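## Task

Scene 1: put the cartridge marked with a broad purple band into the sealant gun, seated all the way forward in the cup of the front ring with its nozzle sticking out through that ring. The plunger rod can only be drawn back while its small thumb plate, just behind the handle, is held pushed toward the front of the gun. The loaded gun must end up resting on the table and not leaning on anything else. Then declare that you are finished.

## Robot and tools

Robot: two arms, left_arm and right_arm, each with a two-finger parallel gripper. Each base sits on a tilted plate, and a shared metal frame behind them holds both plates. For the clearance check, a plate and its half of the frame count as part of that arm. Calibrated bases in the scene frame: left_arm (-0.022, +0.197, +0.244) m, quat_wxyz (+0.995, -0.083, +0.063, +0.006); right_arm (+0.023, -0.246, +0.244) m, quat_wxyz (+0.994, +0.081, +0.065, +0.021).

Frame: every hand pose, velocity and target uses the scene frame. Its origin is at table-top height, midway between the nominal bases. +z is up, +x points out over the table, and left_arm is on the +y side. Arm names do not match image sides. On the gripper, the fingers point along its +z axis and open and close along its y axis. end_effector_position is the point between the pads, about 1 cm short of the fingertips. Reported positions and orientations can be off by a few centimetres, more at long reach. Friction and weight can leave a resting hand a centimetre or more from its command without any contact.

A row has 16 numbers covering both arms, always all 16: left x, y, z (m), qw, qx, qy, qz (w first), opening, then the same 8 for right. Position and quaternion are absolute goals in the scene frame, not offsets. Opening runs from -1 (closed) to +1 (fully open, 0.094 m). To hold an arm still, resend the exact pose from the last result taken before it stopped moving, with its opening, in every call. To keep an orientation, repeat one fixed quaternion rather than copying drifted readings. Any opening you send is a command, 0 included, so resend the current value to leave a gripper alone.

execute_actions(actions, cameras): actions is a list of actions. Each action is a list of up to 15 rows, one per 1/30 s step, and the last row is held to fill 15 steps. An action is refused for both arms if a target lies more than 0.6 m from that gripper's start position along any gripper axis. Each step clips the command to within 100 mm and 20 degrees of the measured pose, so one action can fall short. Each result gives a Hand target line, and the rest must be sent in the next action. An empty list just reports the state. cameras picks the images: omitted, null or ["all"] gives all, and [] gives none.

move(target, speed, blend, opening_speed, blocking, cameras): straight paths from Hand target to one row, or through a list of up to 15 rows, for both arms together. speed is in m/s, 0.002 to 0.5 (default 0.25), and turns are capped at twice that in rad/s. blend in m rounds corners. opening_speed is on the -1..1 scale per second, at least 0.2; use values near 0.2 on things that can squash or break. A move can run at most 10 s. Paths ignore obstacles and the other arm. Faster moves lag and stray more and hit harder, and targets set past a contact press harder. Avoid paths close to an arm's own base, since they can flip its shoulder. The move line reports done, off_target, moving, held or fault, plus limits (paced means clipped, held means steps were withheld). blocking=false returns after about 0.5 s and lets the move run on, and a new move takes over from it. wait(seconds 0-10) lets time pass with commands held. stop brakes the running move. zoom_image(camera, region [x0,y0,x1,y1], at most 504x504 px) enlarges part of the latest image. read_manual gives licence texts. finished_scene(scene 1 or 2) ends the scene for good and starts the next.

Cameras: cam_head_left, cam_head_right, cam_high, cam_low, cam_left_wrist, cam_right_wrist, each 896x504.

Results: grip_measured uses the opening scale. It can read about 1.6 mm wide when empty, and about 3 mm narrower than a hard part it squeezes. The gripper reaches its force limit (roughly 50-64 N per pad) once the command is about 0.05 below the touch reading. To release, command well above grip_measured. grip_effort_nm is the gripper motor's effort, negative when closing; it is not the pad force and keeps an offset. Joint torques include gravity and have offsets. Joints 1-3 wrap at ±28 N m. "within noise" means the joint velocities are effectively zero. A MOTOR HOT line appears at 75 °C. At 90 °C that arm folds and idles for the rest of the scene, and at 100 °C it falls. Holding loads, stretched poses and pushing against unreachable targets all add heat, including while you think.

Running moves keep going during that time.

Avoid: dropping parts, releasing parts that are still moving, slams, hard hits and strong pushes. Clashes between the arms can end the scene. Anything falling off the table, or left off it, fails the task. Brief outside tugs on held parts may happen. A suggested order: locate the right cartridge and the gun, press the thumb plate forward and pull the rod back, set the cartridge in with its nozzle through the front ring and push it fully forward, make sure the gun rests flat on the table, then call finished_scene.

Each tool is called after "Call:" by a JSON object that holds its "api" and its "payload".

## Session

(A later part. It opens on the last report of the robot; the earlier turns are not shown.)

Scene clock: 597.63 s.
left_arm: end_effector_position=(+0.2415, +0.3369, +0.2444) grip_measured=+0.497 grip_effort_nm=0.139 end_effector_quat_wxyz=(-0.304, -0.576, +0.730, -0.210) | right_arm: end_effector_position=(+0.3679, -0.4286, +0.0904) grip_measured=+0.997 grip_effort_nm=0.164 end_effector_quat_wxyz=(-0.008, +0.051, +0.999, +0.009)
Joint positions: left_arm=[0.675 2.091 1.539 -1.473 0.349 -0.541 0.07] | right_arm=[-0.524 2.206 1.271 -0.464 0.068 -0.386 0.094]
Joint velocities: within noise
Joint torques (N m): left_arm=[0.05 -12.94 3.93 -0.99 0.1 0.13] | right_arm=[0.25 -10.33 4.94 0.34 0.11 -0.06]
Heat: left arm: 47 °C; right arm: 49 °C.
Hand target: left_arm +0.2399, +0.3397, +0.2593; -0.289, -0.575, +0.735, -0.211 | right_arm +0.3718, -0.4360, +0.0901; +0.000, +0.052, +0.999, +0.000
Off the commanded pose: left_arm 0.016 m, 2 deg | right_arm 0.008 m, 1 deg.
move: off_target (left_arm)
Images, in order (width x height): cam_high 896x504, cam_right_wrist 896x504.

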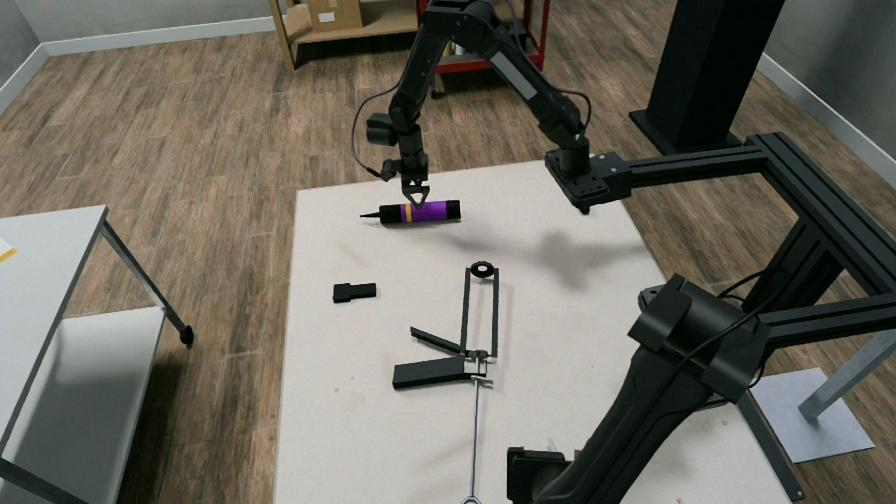

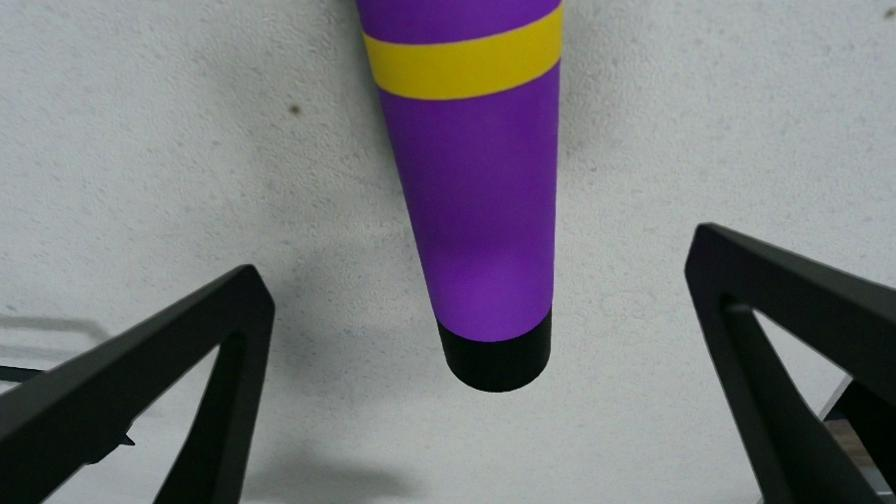

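Call:
{"api": "move", "payload": {"target": [[0.24,0.34,0.26,0.289,0.575,-0.735,0.211,0.5,0.378,-0.442,0.07,0,0.0623,0.998,0,1],[0.24,0.34,0.26,0.289,0.575,-0.735,0.211,0.5,0.378,-0.442,0.030,0,0.0623,0.998,0,1]], "speed": 0.1, "cameras": ["cam_right_wrist","cam_high"]}}

Scene clock: 606.10 s.
left_arm: end_effector_position=(+0.2415, +0.3369, +0.2444) grip_measured=+0.497 grip_effort_nm=0.149 end_effector_quat_wxyz=(-0.304, -0.576, +0.730, -0.210) | right_arm: end_effector_position=(+0.3738, -0.4349, +0.0333) grip_measured=+0.997 grip_effort_nm=0.168 end_effector_quat_wxyz=(-0.007, +0.059, +0.998, +0.007)
Joint positions: left_arm=[0.675 2.091 1.539 -1.473 0.349 -0.541 0.07] | right_arm=[-0.541 2.397 1.35 -0.347 0.068 -0.386 0.094]
Joint velocities: within noise
Joint torques (N m): left_arm=[-0.03 -12.92 3.93 -1.01 0.11 0.1] | right_arm=[0.25 -10.09 5.11 0.37 0.09 -0.02]
Heat: left arm: 47 °C; right arm: 49 °C.
Hand target: left_arm +0.2399, +0.3397, +0.2593; -0.289, -0.575, +0.735, -0.211 | right_arm +0.3778, -0.4420, +0.0302; +0.000, +0.062, +0.998, +0.000
Off the commanded pose: left_arm 0.016 m, 2 deg | right_arm 0.009 m, 1 deg.
move: off_target (left_arm)
Images, in order (width x height): cam_high 896x504, cam_right_wrist 896x504.

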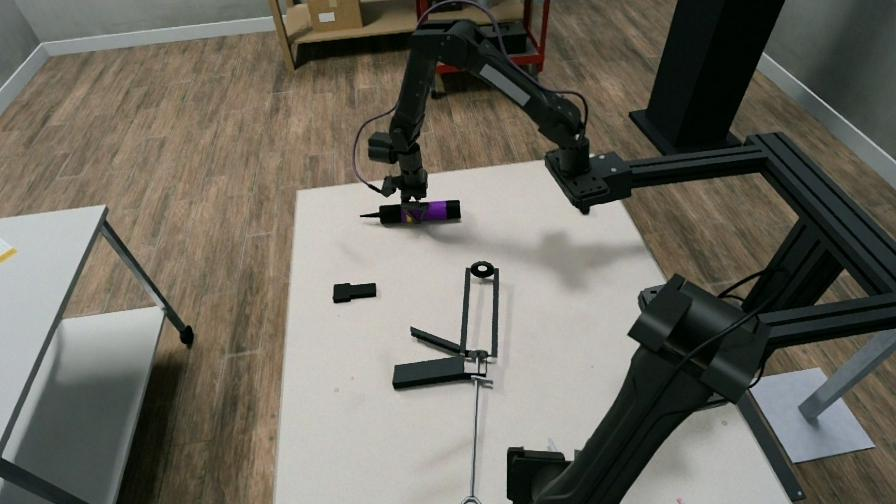

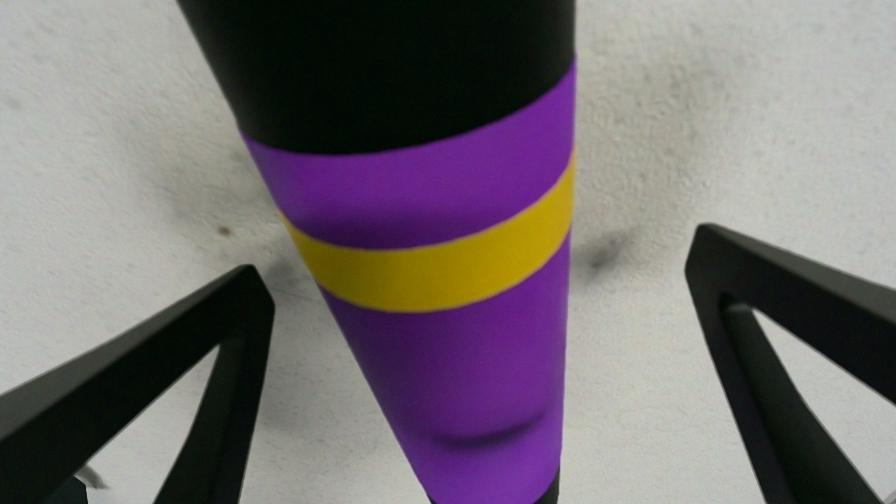

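Call:
{"api": "move", "payload": {"target": [0.24,0.34,0.26,0.289,0.575,-0.735,0.211,0.5,0.378,-0.442,0.030,0,0.0523,0.9986,0,0.0], "speed": 0.1, "opening_speed": 0.5, "cameras": ["cam_right_wrist"]}}

Call:
{"api": "move", "payload": {"target": [0.24,0.34,0.26,0.289,0.575,-0.735,0.211,0.5,0.378,-0.435,0.12,0,0.0523,0.9986,0,-0.1], "speed": 0.15, "cameras": ["cam_right_wrist","cam_high"]}}

Scene clock: 614.27 s.
left_arm: end_effector_position=(+0.2415, +0.3369, +0.2444) grip_measured=+0.497 grip_effort_nm=0.139 end_effector_quat_wxyz=(-0.304, -0.576, +0.730, -0.210) | right_arm: end_effector_position=(+0.3741, -0.4352, +0.0333) grip_measured=+0.012 grip_effort_nm=-0.896 end_effector_quat_wxyz=(-0.006, +0.050, +0.999, +0.007)
Joint positions: left_arm=[0.675 2.091 1.539 -1.473 0.349 -0.541 0.07] | right_arm=[-0.541 2.397 1.35 -0.346 0.069 -0.404 0.048]
Joint velocities: within noise
Joint torques (N m): left_arm=[0.1 -12.94 4.01 -0.96 0.08 0.1] | right_arm=[0.32 -10.09 5.04 0.36 0.06 -0.03]
Heat: left arm: 47 °C; right arm: 49 °C.
Hand target: left_arm +0.2399, +0.3397, +0.2593; -0.289, -0.575, +0.735, -0.211 | right_arm +0.3778, -0.4420, +0.0302; +0.000, +0.052, +0.999, +0.000
Off the commanded pose: left_arm 0.016 m, 2 deg | right_arm 0.008 m, 1 deg.
move: off_target (left_arm)
Images, in order (width x height): cam_right_wrist 896x504.

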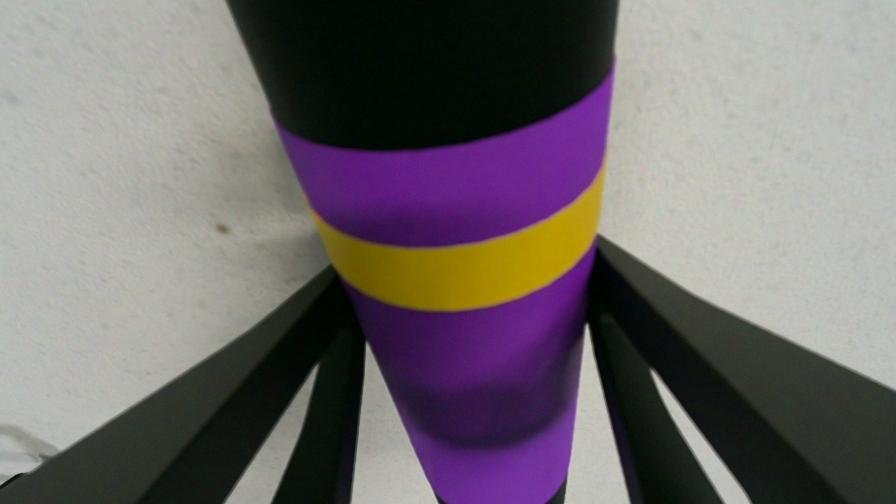

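Scene clock: 615.57 s.
left_arm: end_effector_position=(+0.2415, +0.3369, +0.2444) grip_measured=+0.497 grip_effort_nm=0.144 end_effector_quat_wxyz=(-0.304, -0.576, +0.730, -0.210) | right_arm: end_effector_position=(+0.3734, -0.4350, +0.1046) grip_measured=+0.005 grip_effort_nm=-1.009 end_effector_quat_wxyz=(-0.006, +0.054, +0.998, +0.007)
Joint positions: left_arm=[0.675 2.091 1.539 -1.473 0.349 -0.541 0.07] | right_arm=[-0.527 2.181 1.304 -0.517 0.071 -0.382 0.047]
Joint velocities: within noise
Joint torques (N m): left_arm=[0.01 -12.98 4.03 -0.97 0.1 0.15] | right_arm=[1.91 -14.35 4.57 -0.05 0.1 0.05]
Heat: left arm: 47 °C; right arm: 50 °C.
Hand target: left_arm +0.2399, +0.3397, +0.2593; -0.289, -0.575, +0.735, -0.211 | right_arm +0.3779, -0.4349, +0.1194; +0.000, +0.052, +0.999, +0.000
Off the commanded pose: left_arm 0.016 m, 2 deg | right_arm 0.016 m, 1 deg.
move: off_target (left_arm, right_arm)
Images, in order (width x height): cam_high 896x504, cam_right_wrist 896x504.

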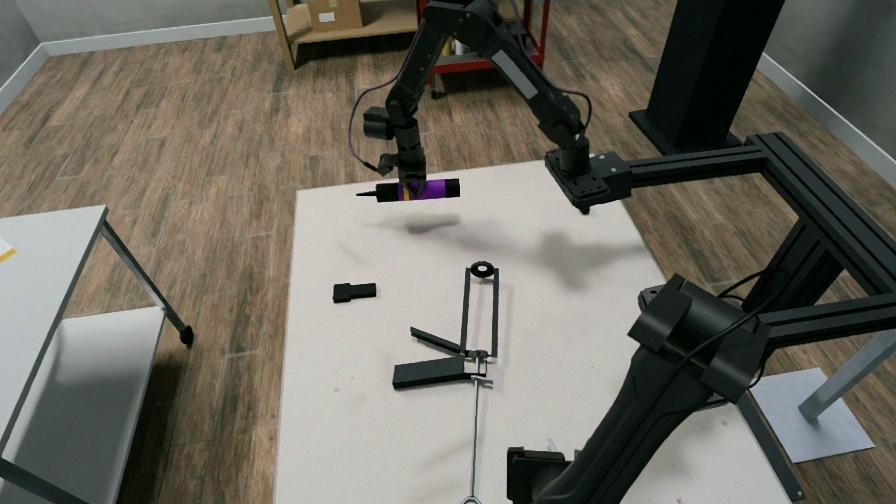

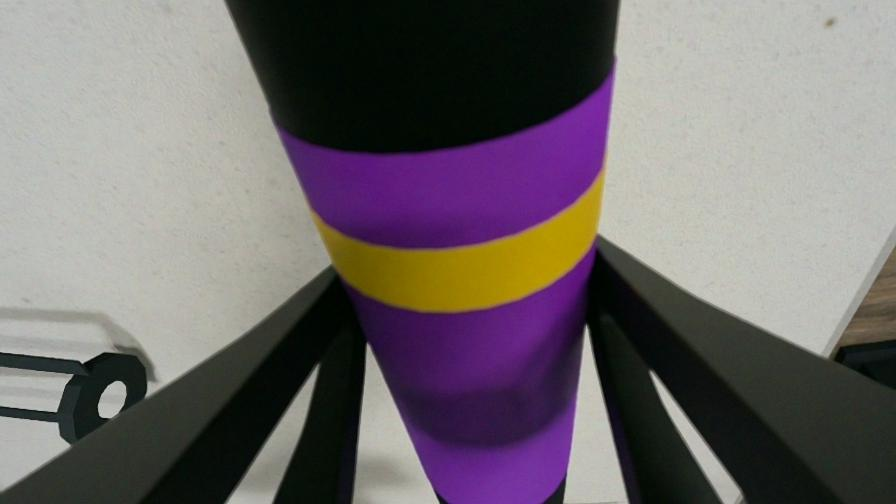

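Call:
{"api": "move", "payload": {"target": [[0.24,0.34,0.26,0.289,0.575,-0.735,0.211,0.5,0.39,-0.33,0.16,0,0.7934,0.6088,0,-0.1],[0.24,0.34,0.26,0.289,0.575,-0.735,0.211,0.5,0.39,-0.33,0.07,0,0.7934,0.6088,0,-0.1]], "speed": [0.2,0.1], "cameras": ["cam_right_wrist","cam_high","cam_head_left"]}}

Scene clock: 628.20 s.
left_arm: end_effector_position=(+0.2415, +0.3369, +0.2444) grip_measured=+0.497 grip_effort_nm=0.139 end_effector_quat_wxyz=(-0.304, -0.576, +0.730, -0.210) | right_arm: end_effector_position=(+0.3845, -0.3252, +0.0687) grip_measured=+0.005 grip_effort_nm=-1.004 end_effector_quat_wxyz=(-0.009, +0.793, +0.609, -0.002)
Joint positions: left_arm=[0.675 2.091 1.539 -1.473 0.349 -0.541 0.07] | right_arm=[-0.254 2.264 1.185 -0.343 0.118 1.612 0.047]
Joint velocities: within noise
Joint torques (N m): left_arm=[-0.03 -12.97 3.99 -0.99 0.12 0.15] | right_arm=[1.06 -10.37 4.6 0.28 0.09 -0.03]
Heat: left arm: 47 °C; right arm: 56 °C.
Hand target: left_arm +0.2399, +0.3397, +0.2593; -0.289, -0.575, +0.735, -0.211 | right_arm +0.3899, -0.3301, +0.0701; +0.000, +0.793, +0.609, +0.000
Off the commanded pose: left_arm 0.016 m, 2 deg | right_arm 0.007 m, 1 deg.
move: off_target (left_arm)
Images, in order (width x height): cam_head_left 896x504, cam_high 896x504, cam_right_wrist 896x504.

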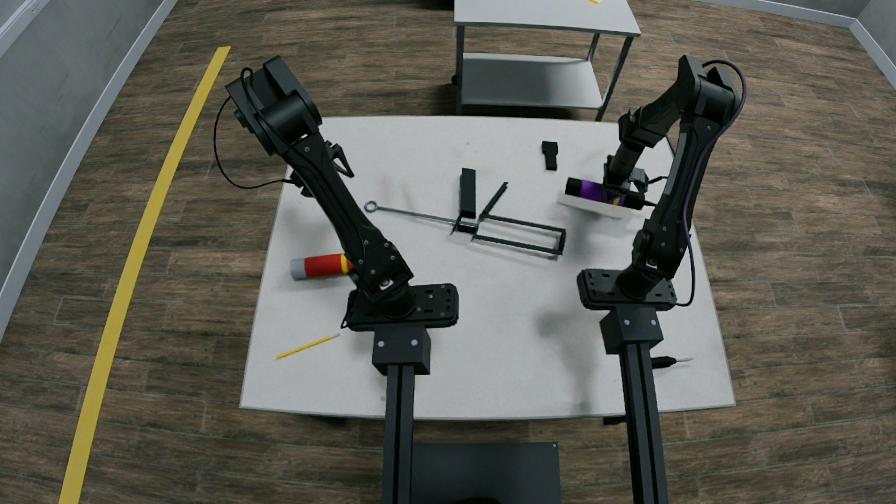

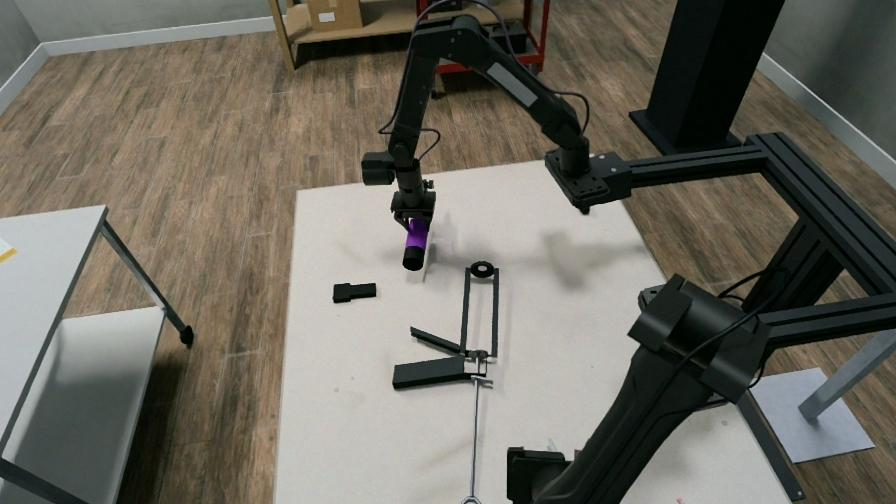

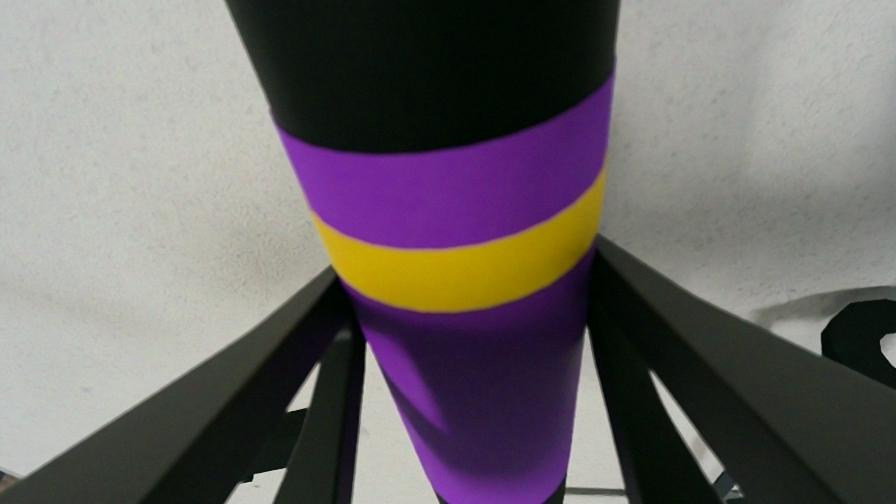

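Call:
{"api": "move", "payload": {"target": [0.24,0.34,0.26,0.289,0.575,-0.735,0.211,0.5,0.39,-0.33,0.036,0,0.7934,0.6088,0,-0.1], "speed": 0.05, "cameras": ["cam_right_wrist","cam_low"]}}

Scene clock: 633.03 s.
left_arm: end_effector_position=(+0.2415, +0.3369, +0.2444) grip_measured=+0.497 grip_effort_nm=0.139 end_effector_quat_wxyz=(-0.304, -0.576, +0.730, -0.210) | right_arm: end_effector_position=(+0.3816, -0.3243, +0.0358) grip_measured=+0.005 grip_effort_nm=-1.004 end_effector_quat_wxyz=(-0.010, +0.792, +0.610, -0.004)
Joint positions: left_arm=[0.675 2.091 1.539 -1.473 0.349 -0.541 0.07] | right_arm=[-0.263 2.368 1.203 -0.26 0.118 1.6 0.047]
Joint velocities: within noise
Joint torques (N m): left_arm=[-0.03 -12.92 3.86 -1 0.11 0.11] | right_arm=[0.99 -10.09 5.04 0.25 0.05 -0.05]
Heat: left arm: 48 °C; right arm: 55 °C.
Hand target: left_arm +0.2399, +0.3397, +0.2593; -0.289, -0.575, +0.735, -0.211 | right_arm +0.3899, -0.3300, +0.0363; +0.000, +0.793, +0.609, +0.000
Off the commanded pose: left_arm 0.016 m, 2 deg | right_arm 0.010 m, 1 deg.
move: off_target (left_arm)
Images, in order (width x height): cam_low 896x504, cam_right_wrist 896x504.

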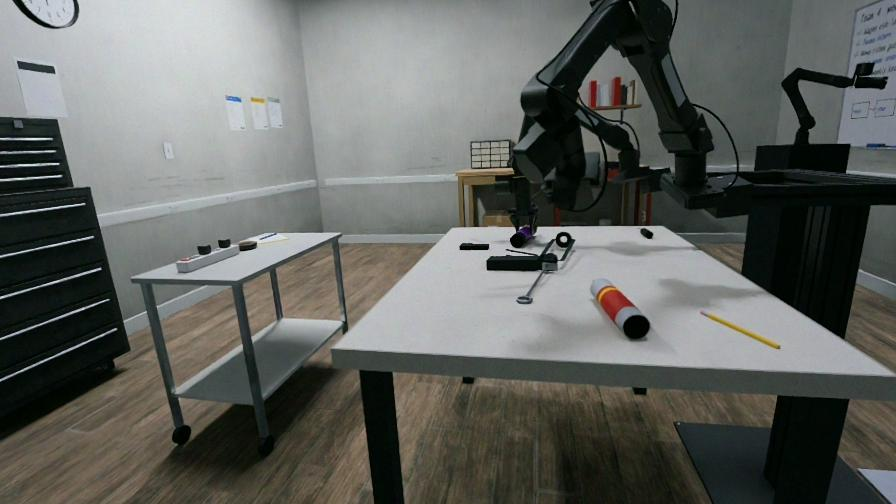

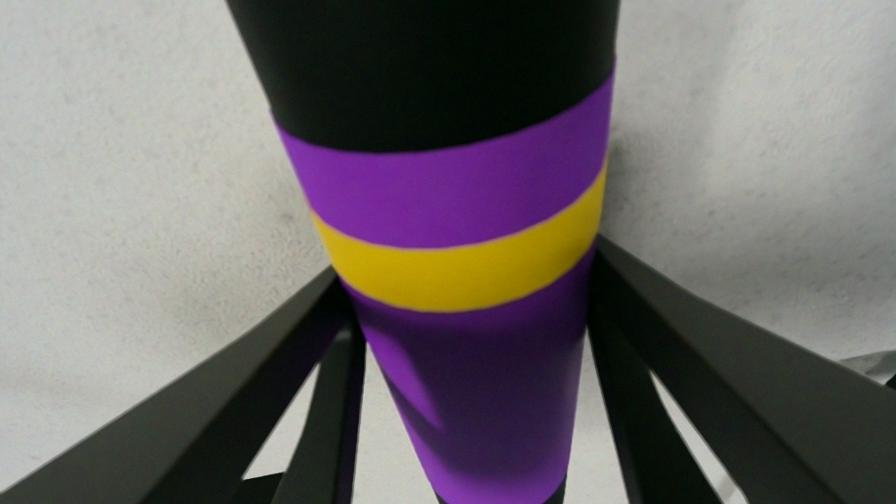

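Close to the table (pick height 0.0333). Lower a touch more and release.

Call:
{"api": "move", "payload": {"target": [[0.24,0.34,0.26,0.289,0.575,-0.735,0.211,0.5,0.387,-0.328,0.031,0,0.7934,0.6088,0,-0.1],[0.24,0.34,0.26,0.289,0.575,-0.735,0.211,0.5,0.387,-0.328,0.031,0,0.7934,0.6088,0,0.4]], "speed": 0.05, "opening_speed": 0.8, "cameras": ["cam_right_wrist"]}}

Call:
{"api": "move", "payload": {"target": [[0.24,0.34,0.26,0.289,0.575,-0.735,0.211,0.5,0.387,-0.328,0.14,0,0.7934,0.6088,0,0.8]], "speed": 0.15, "cameras": ["cam_right_wrist"]}}

Call:
{"api": "move", "payload": {"target": [0.24,0.34,0.26,0.289,0.575,-0.735,0.211,0.5,0.40,-0.24,0.22,0,0.7934,-0.6088,0,0.8], "speed": 0.25, "cameras": ["cam_right_wrist","cam_high"]}}

Scene clock: 639.03 s.
left_arm: end_effector_position=(+0.2415, +0.3369, +0.2444) grip_measured=+0.497 grip_effort_nm=0.134 end_effector_quat_wxyz=(-0.304, -0.576, +0.730, -0.210) | right_arm: end_effector_position=(+0.3842, -0.3246, +0.0332) grip_measured=+0.397 grip_effort_nm=0.173 end_effector_quat_wxyz=(-0.005, +0.793, +0.609, +0.000)
Joint positions: left_arm=[0.675 2.091 1.539 -1.473 0.349 -0.541 0.07] | right_arm=[-0.263 2.376 1.203 -0.239 0.118 1.6 0.066]
Joint velocities: within noise
Joint torques (N m): left_arm=[-0.12 -13.03 3.88 -0.97 0.12 0.14] | right_arm=[1.13 -9.77 4.03 0.3 0.06 -0.06]
Heat: left arm: 48 °C; right arm: 53 °C.
Hand target: left_arm +0.2399, +0.3397, +0.2593; -0.289, -0.575, +0.735, -0.211 | right_arm +0.3870, -0.3280, +0.0311; +0.000, +0.793, +0.609, +0.000
Off the commanded pose: left_arm 0.016 m, 2 deg | right_arm 0.005 m, 1 deg.
move: off_target (left_arm)
Images, in order (width x height): cam_right_wrist 896x504.

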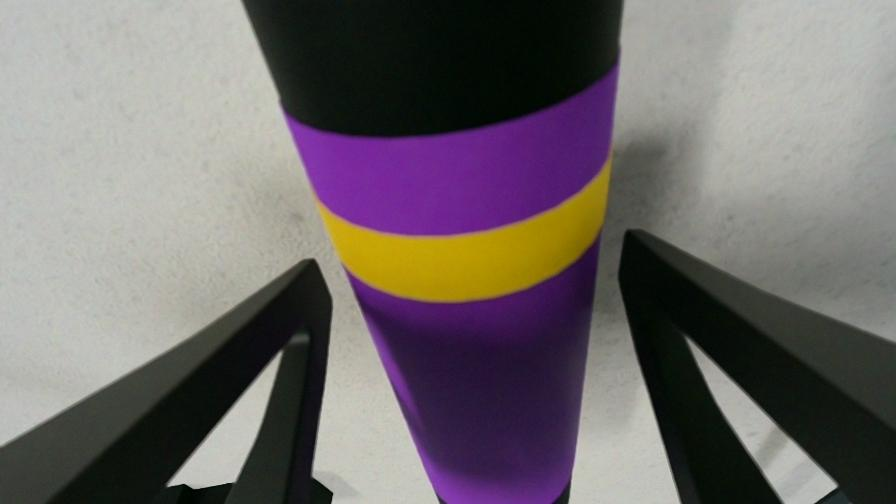

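Scene clock: 640.53 s.
left_arm: end_effector_position=(+0.2415, +0.3369, +0.2444) grip_measured=+0.497 grip_effort_nm=0.139 end_effector_quat_wxyz=(-0.304, -0.576, +0.730, -0.210) | right_arm: end_effector_position=(+0.3866, -0.3296, +0.1307) grip_measured=+0.797 grip_effort_nm=0.168 end_effector_quat_wxyz=(-0.005, +0.795, +0.606, +0.003)
Joint positions: left_arm=[0.675 2.091 1.539 -1.473 0.349 -0.541 0.07] | right_arm=[-0.243 2.075 1.177 -0.512 0.118 1.628 0.084]
Joint velocities: within noise
Joint torques (N m): left_arm=[0.12 -13.04 4.03 -0.95 0.1 0.15] | right_arm=[2.52 -12.11 4.55 -0.02 0.12 0.07]
Heat: left arm: 48 °C; right arm: 54 °C.
Hand target: left_arm +0.2399, +0.3397, +0.2593; -0.289, -0.575, +0.735, -0.211 | right_arm +0.3870, -0.3281, +0.1397; +0.000, +0.793, +0.609, +0.000
Off the commanded pose: left_arm 0.016 m, 2 deg | right_arm 0.009 m, 1 deg.
move: off_target (left_arm)
Images, in order (width x height): cam_right_wrist 896x504.

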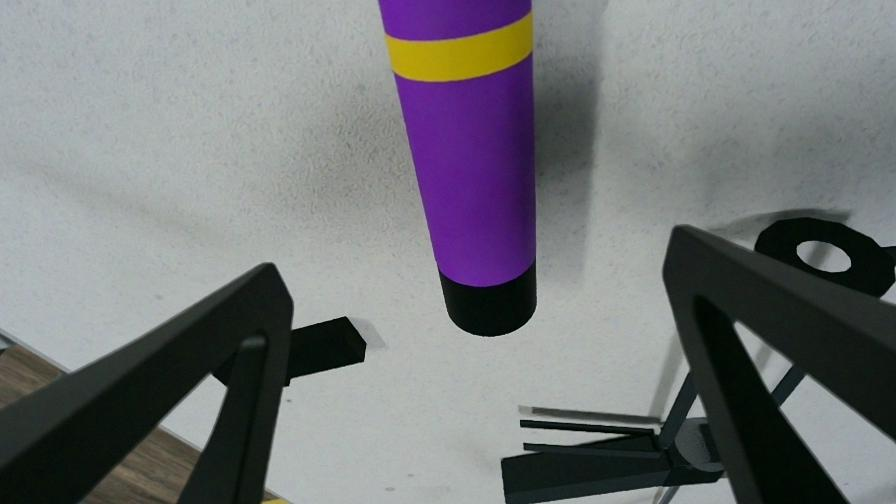

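Scene clock: 650.90 s.
left_arm: end_effector_position=(+0.2414, +0.3369, +0.2444) grip_measured=+0.497 grip_effort_nm=0.139 end_effector_quat_wxyz=(-0.304, -0.576, +0.729, -0.210) | right_arm: end_effector_position=(+0.4004, -0.2386, +0.2220) grip_measured=+0.797 grip_effort_nm=0.164 end_effector_quat_wxyz=(-0.705, +0.693, -0.139, +0.062)
Joint positions: left_arm=[0.675 2.091 1.539 -1.473 0.349 -0.541 0.07] | right_arm=[-0.506 2.562 1.551 -1.534 -1.369 2.093 0.084]
Joint velocities: left_arm=[within noise] | right_arm=[0.002 -0.012 -0.046 -0.037 -0.095 0.007 0]
Joint torques (N m): left_arm=[0.03 -12.86 3.9 -0.96 0.13 0.14] | right_arm=[0.5 -9.33 2.24 -1.54 -0.32 0.08]
Heat: left arm: 48 °C; right arm: 54 °C.
Hand target: left_arm +0.2399, +0.3396, +0.2594; -0.289, -0.575, +0.735, -0.211 | right_arm +0.4000, -0.2404, +0.2199; +0.712, -0.680, +0.168, -0.054
Off the commanded pose: left_arm 0.016 m, 2 deg | right_arm 0.002 m, 101 deg; orientation clipped.
joint sent to its limit (right arm) — joint 4 (wrist pitch), lower limit; joint 6 (wrist roll), upper limit.
move: moving (right_arm; no rest 5 s after the path's end), off_target (left_arm); limits=paced
Images, in order (width x height): cam_high 896x504, cam_right_wrist 896x504.

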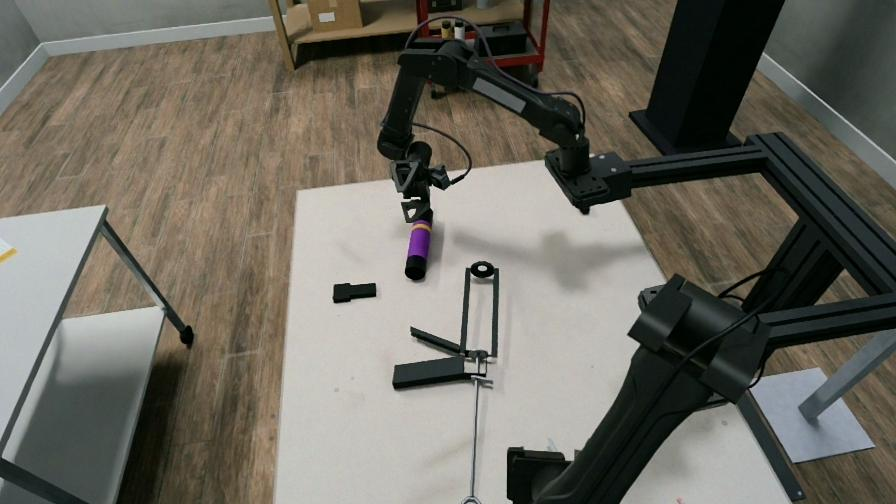

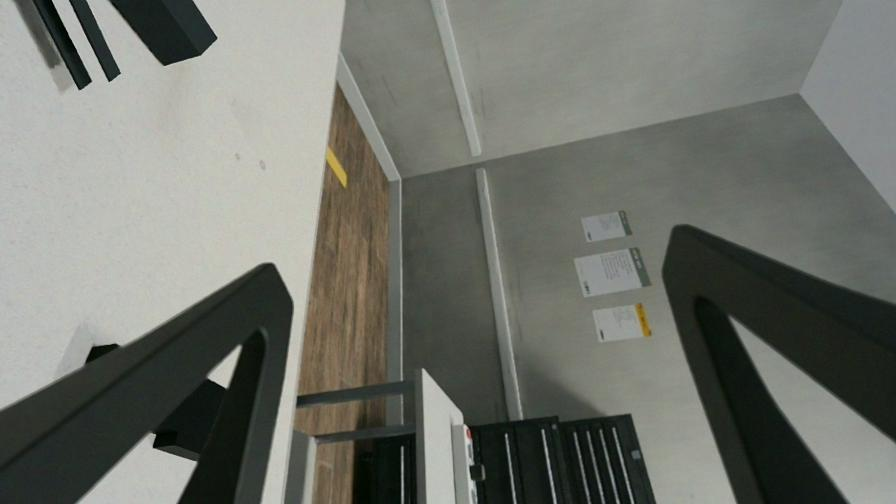

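Call:
{"api": "move", "payload": {"target": [[0.24,0.34,0.26,0.289,0.575,-0.735,0.211,0.5,0.40,-0.24,0.26,0,0.7934,0.6088,0,0.8],[0.24,0.34,0.26,0.289,0.575,-0.735,0.211,0.5,0.40,-0.24,0.24,0,0.1305,0.9914,0,0.8],[0.24,0.34,0.26,0.289,0.575,-0.735,0.211,0.5,0.40,-0.24,0.22,0,-0.6088,0.7934,0,0.8]], "speed": 0.5, "cameras": ["cam_right_wrist","cam_high"]}}

Scene clock: 662.33 s.
left_arm: end_effector_position=(+0.2414, +0.3369, +0.2444) grip_measured=+0.497 grip_effort_nm=0.134 end_effector_quat_wxyz=(-0.304, -0.576, +0.729, -0.210) | right_arm: end_effector_position=(+0.4005, -0.2380, +0.2258) grip_measured=+0.798 grip_effort_nm=0.149 end_effector_quat_wxyz=(+0.003, -0.609, +0.793, -0.001)
Joint positions: left_arm=[0.675 2.091 1.539 -1.473 0.349 -0.541 0.07] | right_arm=[0.059 1.92 1.311 -0.838 0.17 -1.219 0.084]
Joint velocities: within noise
Joint torques (N m): left_arm=[0.08 -12.97 3.88 -1 0.11 0.15] | right_arm=[1.09 -8.42 5.05 0.41 0.03 -0.05]
Heat: left arm: 48 °C; right arm: 54 °C.
Hand target: left_arm +0.2399, +0.3396, +0.2594; -0.289, -0.575, +0.735, -0.211 | right_arm +0.3998, -0.2400, +0.2200; +0.000, -0.609, +0.793, +0.000
Off the commanded pose: left_arm 0.016 m, 2 deg | right_arm 0.006 m, 0 deg.
move: off_target (left_arm)
Images, in order (width x height): cam_high 896x504, cam_right_wrist 896x504.

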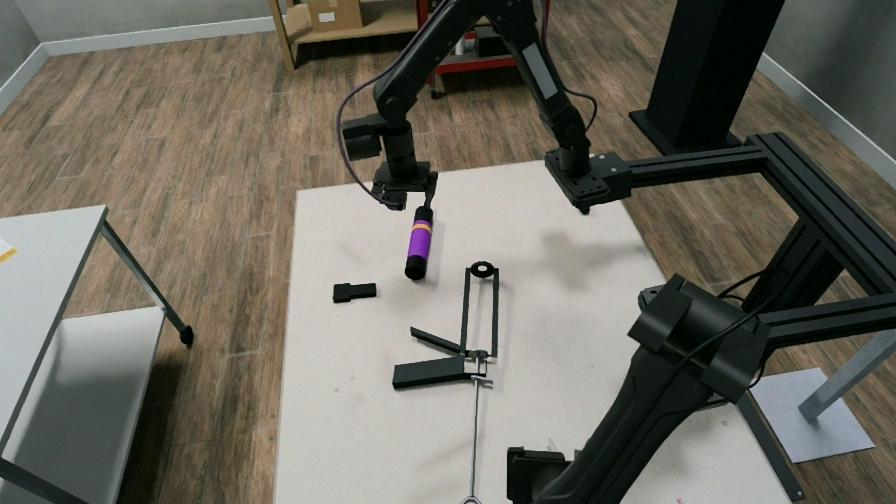

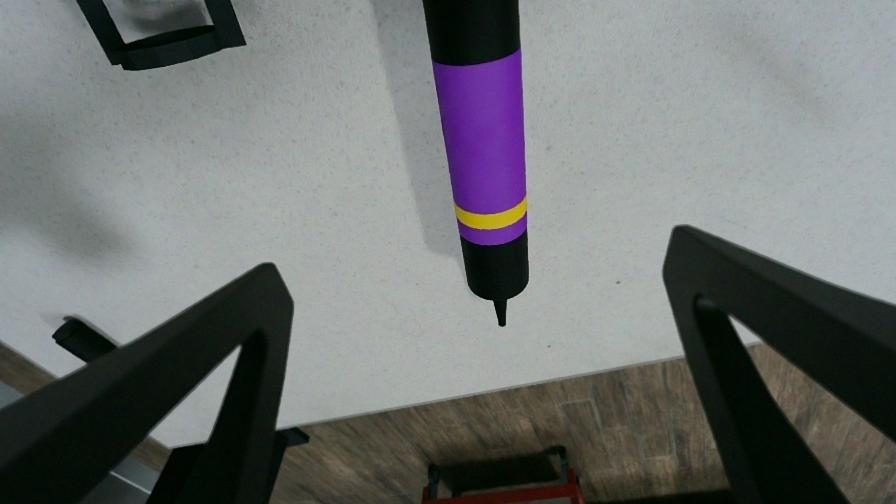

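Call:
{"api": "move", "payload": {"target": [[0.24,0.34,0.26,0.289,0.575,-0.735,0.211,0.5,0.397,-0.314,0.12,0,-0.6157,0.788,0,0.8],[0.24,0.34,0.26,0.289,0.575,-0.735,0.211,0.5,0.397,-0.314,0.075,0,-0.6157,0.788,0,0.8]], "speed": 0.15, "cameras": ["cam_right_wrist"]}}

Scene clock: 673.30 s.
left_arm: end_effector_position=(+0.2414, +0.3369, +0.2444) grip_measured=+0.497 grip_effort_nm=0.134 end_effector_quat_wxyz=(-0.304, -0.576, +0.729, -0.210) | right_arm: end_effector_position=(+0.3952, -0.3143, +0.0780) grip_measured=+0.798 grip_effort_nm=0.149 end_effector_quat_wxyz=(-0.008, -0.616, +0.787, -0.003)
Joint positions: left_arm=[0.675 2.091 1.539 -1.473 0.349 -0.541 0.07] | right_arm=[-0.204 2.255 1.213 -0.376 0.151 -1.5 0.084]
Joint velocities: within noise
Joint torques (N m): left_arm=[0.08 -12.82 4.04 -0.98 0.13 0.15] | right_arm=[0.98 -9.66 4.15 0.36 -0.14 -0.1]
Heat: left arm: 49 °C; right arm: 51 °C.
Hand target: left_arm +0.2399, +0.3396, +0.2594; -0.289, -0.575, +0.735, -0.211 | right_arm +0.3971, -0.3140, +0.0751; +0.000, -0.616, +0.788, +0.000
Off the commanded pose: left_arm 0.016 m, 2 deg | right_arm 0.004 m, 1 deg.
move: off_target (left_arm)
Images, in order (width x height): cam_right_wrist 896x504.

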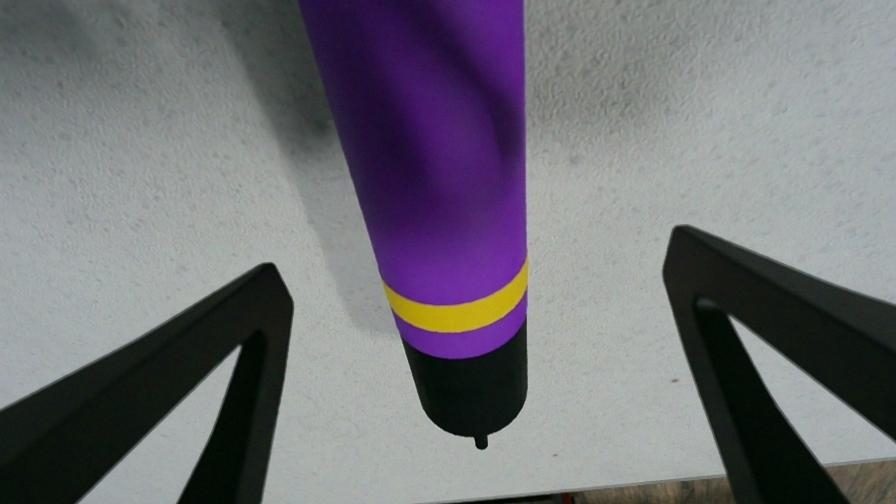

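Call:
{"api": "move", "payload": {"target": [[0.24,0.34,0.26,0.289,0.575,-0.735,0.211,0.5,0.395,-0.314,0.039,0,-0.6157,0.788,0,0.8]], "speed": 0.1, "cameras": ["cam_right_wrist"]}}

Scene clock: 677.57 s.
left_arm: end_effector_position=(+0.2414, +0.3369, +0.2444) grip_measured=+0.497 grip_effort_nm=0.139 end_effector_quat_wxyz=(-0.304, -0.576, +0.729, -0.210) | right_arm: end_effector_position=(+0.3896, -0.3134, +0.0422) grip_measured=+0.798 grip_effort_nm=0.149 end_effector_quat_wxyz=(-0.010, -0.617, +0.787, -0.001)
Joint positions: left_arm=[0.675 2.091 1.539 -1.473 0.349 -0.541 0.07] | right_arm=[-0.217 2.361 1.218 -0.28 0.148 -1.514 0.084]
Joint velocities: within noise
Joint torques (N m): left_arm=[0.06 -12.93 3.78 -0.96 0.13 0.15] | right_arm=[0.95 -9.42 4.64 0.36 -0.13 -0.06]
Heat: left arm: 49 °C; right arm: 52 °C.
Hand target: left_arm +0.2399, +0.3396, +0.2594; -0.289, -0.575, +0.735, -0.211 | right_arm +0.3948, -0.3140, +0.0391; +0.000, -0.616, +0.788, +0.000
Off the commanded pose: left_arm 0.016 m, 2 deg | right_arm 0.006 m, 1 deg.
move: off_target (left_arm)
Images, in order (width x height): cam_right_wrist 896x504.

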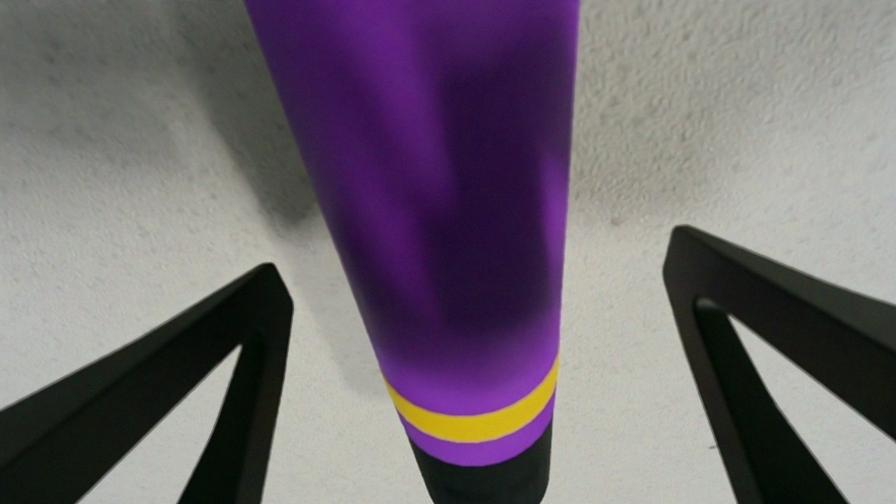

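Call:
{"api": "move", "payload": {"target": [[0.24,0.34,0.26,0.289,0.575,-0.735,0.211,0.5,0.394,-0.314,0.036,0,-0.6157,0.788,0,0.8],[0.24,0.34,0.26,0.289,0.575,-0.735,0.211,0.5,0.394,-0.314,0.036,0,-0.6157,0.788,0,-0.1]], "speed": 0.1, "opening_speed": 0.6, "cameras": ["cam_right_wrist"]}}

Scene clock: 683.63 s.
left_arm: end_effector_position=(+0.2414, +0.3369, +0.2444) grip_measured=+0.497 grip_effort_nm=0.139 end_effector_quat_wxyz=(-0.304, -0.576, +0.729, -0.210) | right_arm: end_effector_position=(+0.3915, -0.3134, +0.0408) grip_measured=-0.046 grip_effort_nm=-0.950 end_effector_quat_wxyz=(-0.007, -0.617, +0.787, -0.004)
Joint positions: left_arm=[0.675 2.091 1.539 -1.473 0.349 -0.541 0.07] | right_arm=[-0.217 2.365 1.218 -0.267 0.148 -1.515 0.045]
Joint velocities: within noise
Joint torques (N m): left_arm=[0.06 -13.01 3.89 -0.96 0.11 0.14] | right_arm=[0.88 -9.06 4.52 0.32 -0.15 -0.06]
Heat: left arm: 49 °C; right arm: 52 °C.
Hand target: left_arm +0.2399, +0.3396, +0.2594; -0.289, -0.575, +0.735, -0.211 | right_arm +0.3938, -0.3140, +0.0361; +0.000, -0.616, +0.788, +0.000
Off the commanded pose: left_arm 0.016 m, 2 deg | right_arm 0.005 m, 1 deg.
move: off_target (left_arm)
Images, in order (width x height): cam_right_wrist 896x504.

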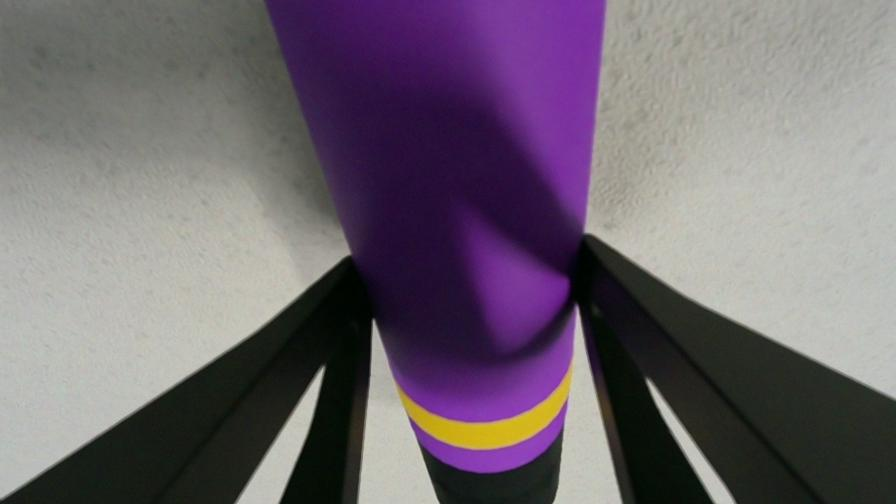

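Call:
{"api": "move", "payload": {"target": [[0.24,0.34,0.26,0.289,0.575,-0.735,0.211,0.5,0.394,-0.314,0.14,0,-0.6157,0.788,0,-0.1]], "speed": 0.1, "cameras": ["cam_right_wrist","cam_low","cam_high"]}}

Call:
{"api": "zoom_image", "payload": {"camera": "cam_low", "region": [450, 170, 650, 300]}}

Scene clock: 687.53 s.
left_arm: end_effector_position=(+0.2414, +0.3369, +0.2444) grip_measured=+0.497 grip_effort_nm=0.144 end_effector_quat_wxyz=(-0.304, -0.576, +0.729, -0.210) | right_arm: end_effector_position=(+0.3865, -0.3186, +0.1224) grip_measured=-0.050 grip_effort_nm=-1.009 end_effector_quat_wxyz=(-0.014, -0.613, +0.790, +0.005)
Joint positions: left_arm=[0.675 2.091 1.539 -1.473 0.349 -0.541 0.07] | right_arm=[-0.205 2.114 1.193 -0.517 0.148 -1.49 0.045]
Joint velocities: within noise
Joint torques (N m): left_arm=[-0.01 -12.78 3.99 -0.98 0.09 0.14] | right_arm=[2.95 -14.02 4.88 -0.09 -0.09 0.08]
Heat: left arm: 49 °C; right arm: 53 °C.
Hand target: left_arm +0.2399, +0.3396, +0.2594; -0.289, -0.575, +0.735, -0.211 | right_arm +0.3939, -0.3140, +0.1394; +0.000, -0.616, +0.788, +0.000
Off the commanded pose: left_arm 0.016 m, 2 deg | right_arm 0.020 m, 2 deg.
move: off_target (left_arm, right_arm)
Images, in order (width x height): cam_high 896x504, cam_low 896x504, cam_right_wrist 896x504.

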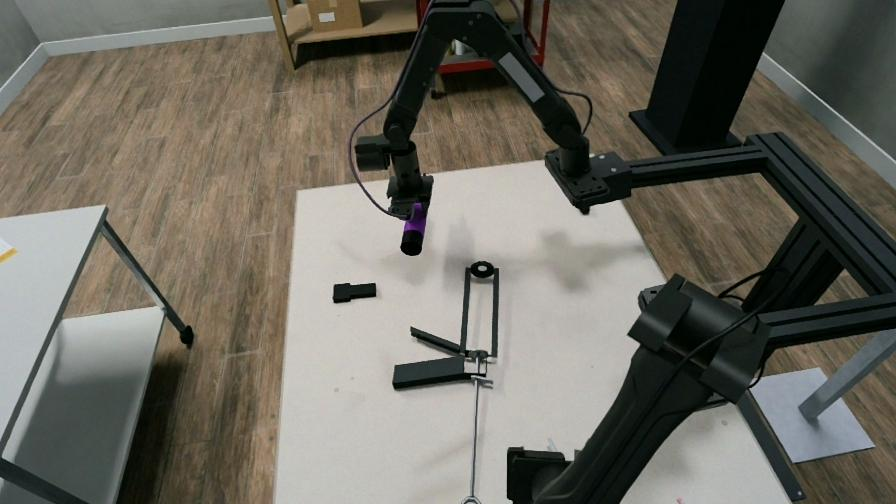

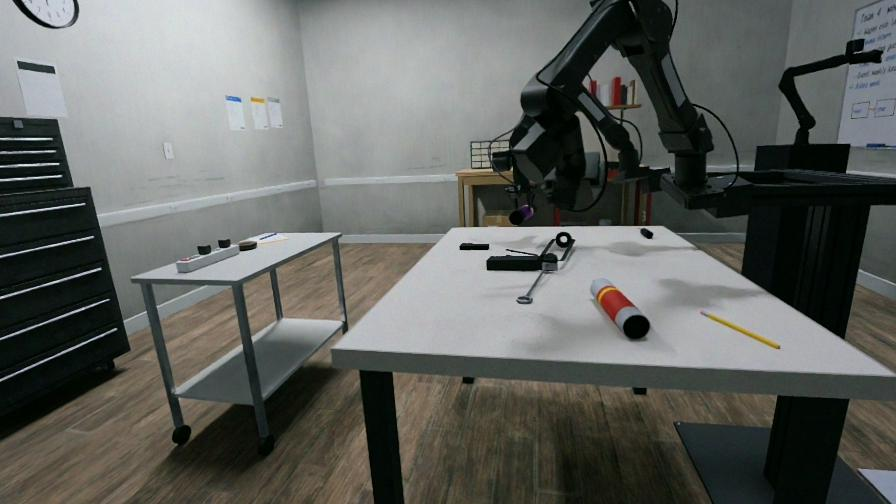

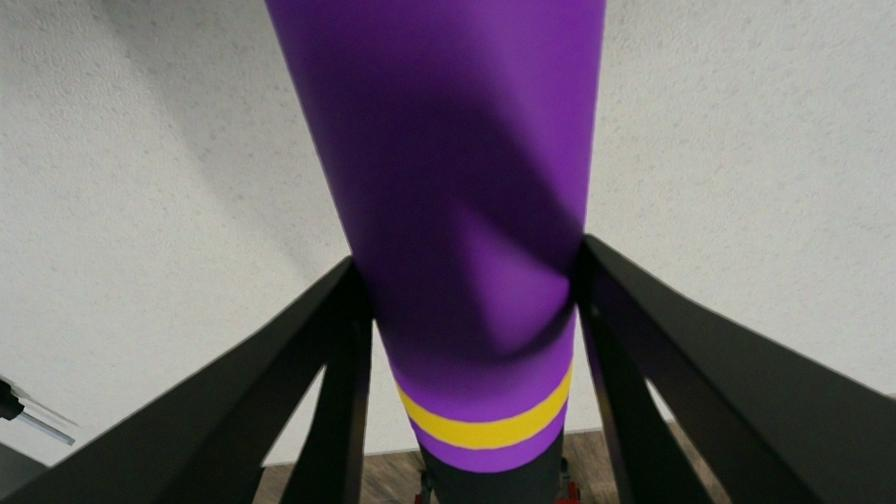

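Scaled by 2.520 from the camera's 896x504 image, which has a finer 1280x720 frame.

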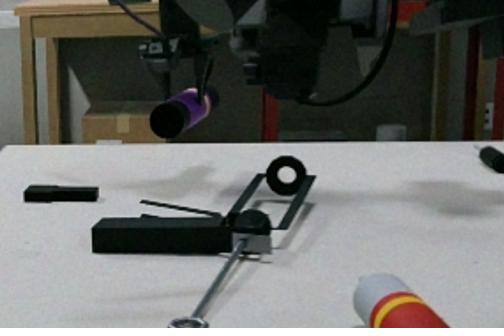

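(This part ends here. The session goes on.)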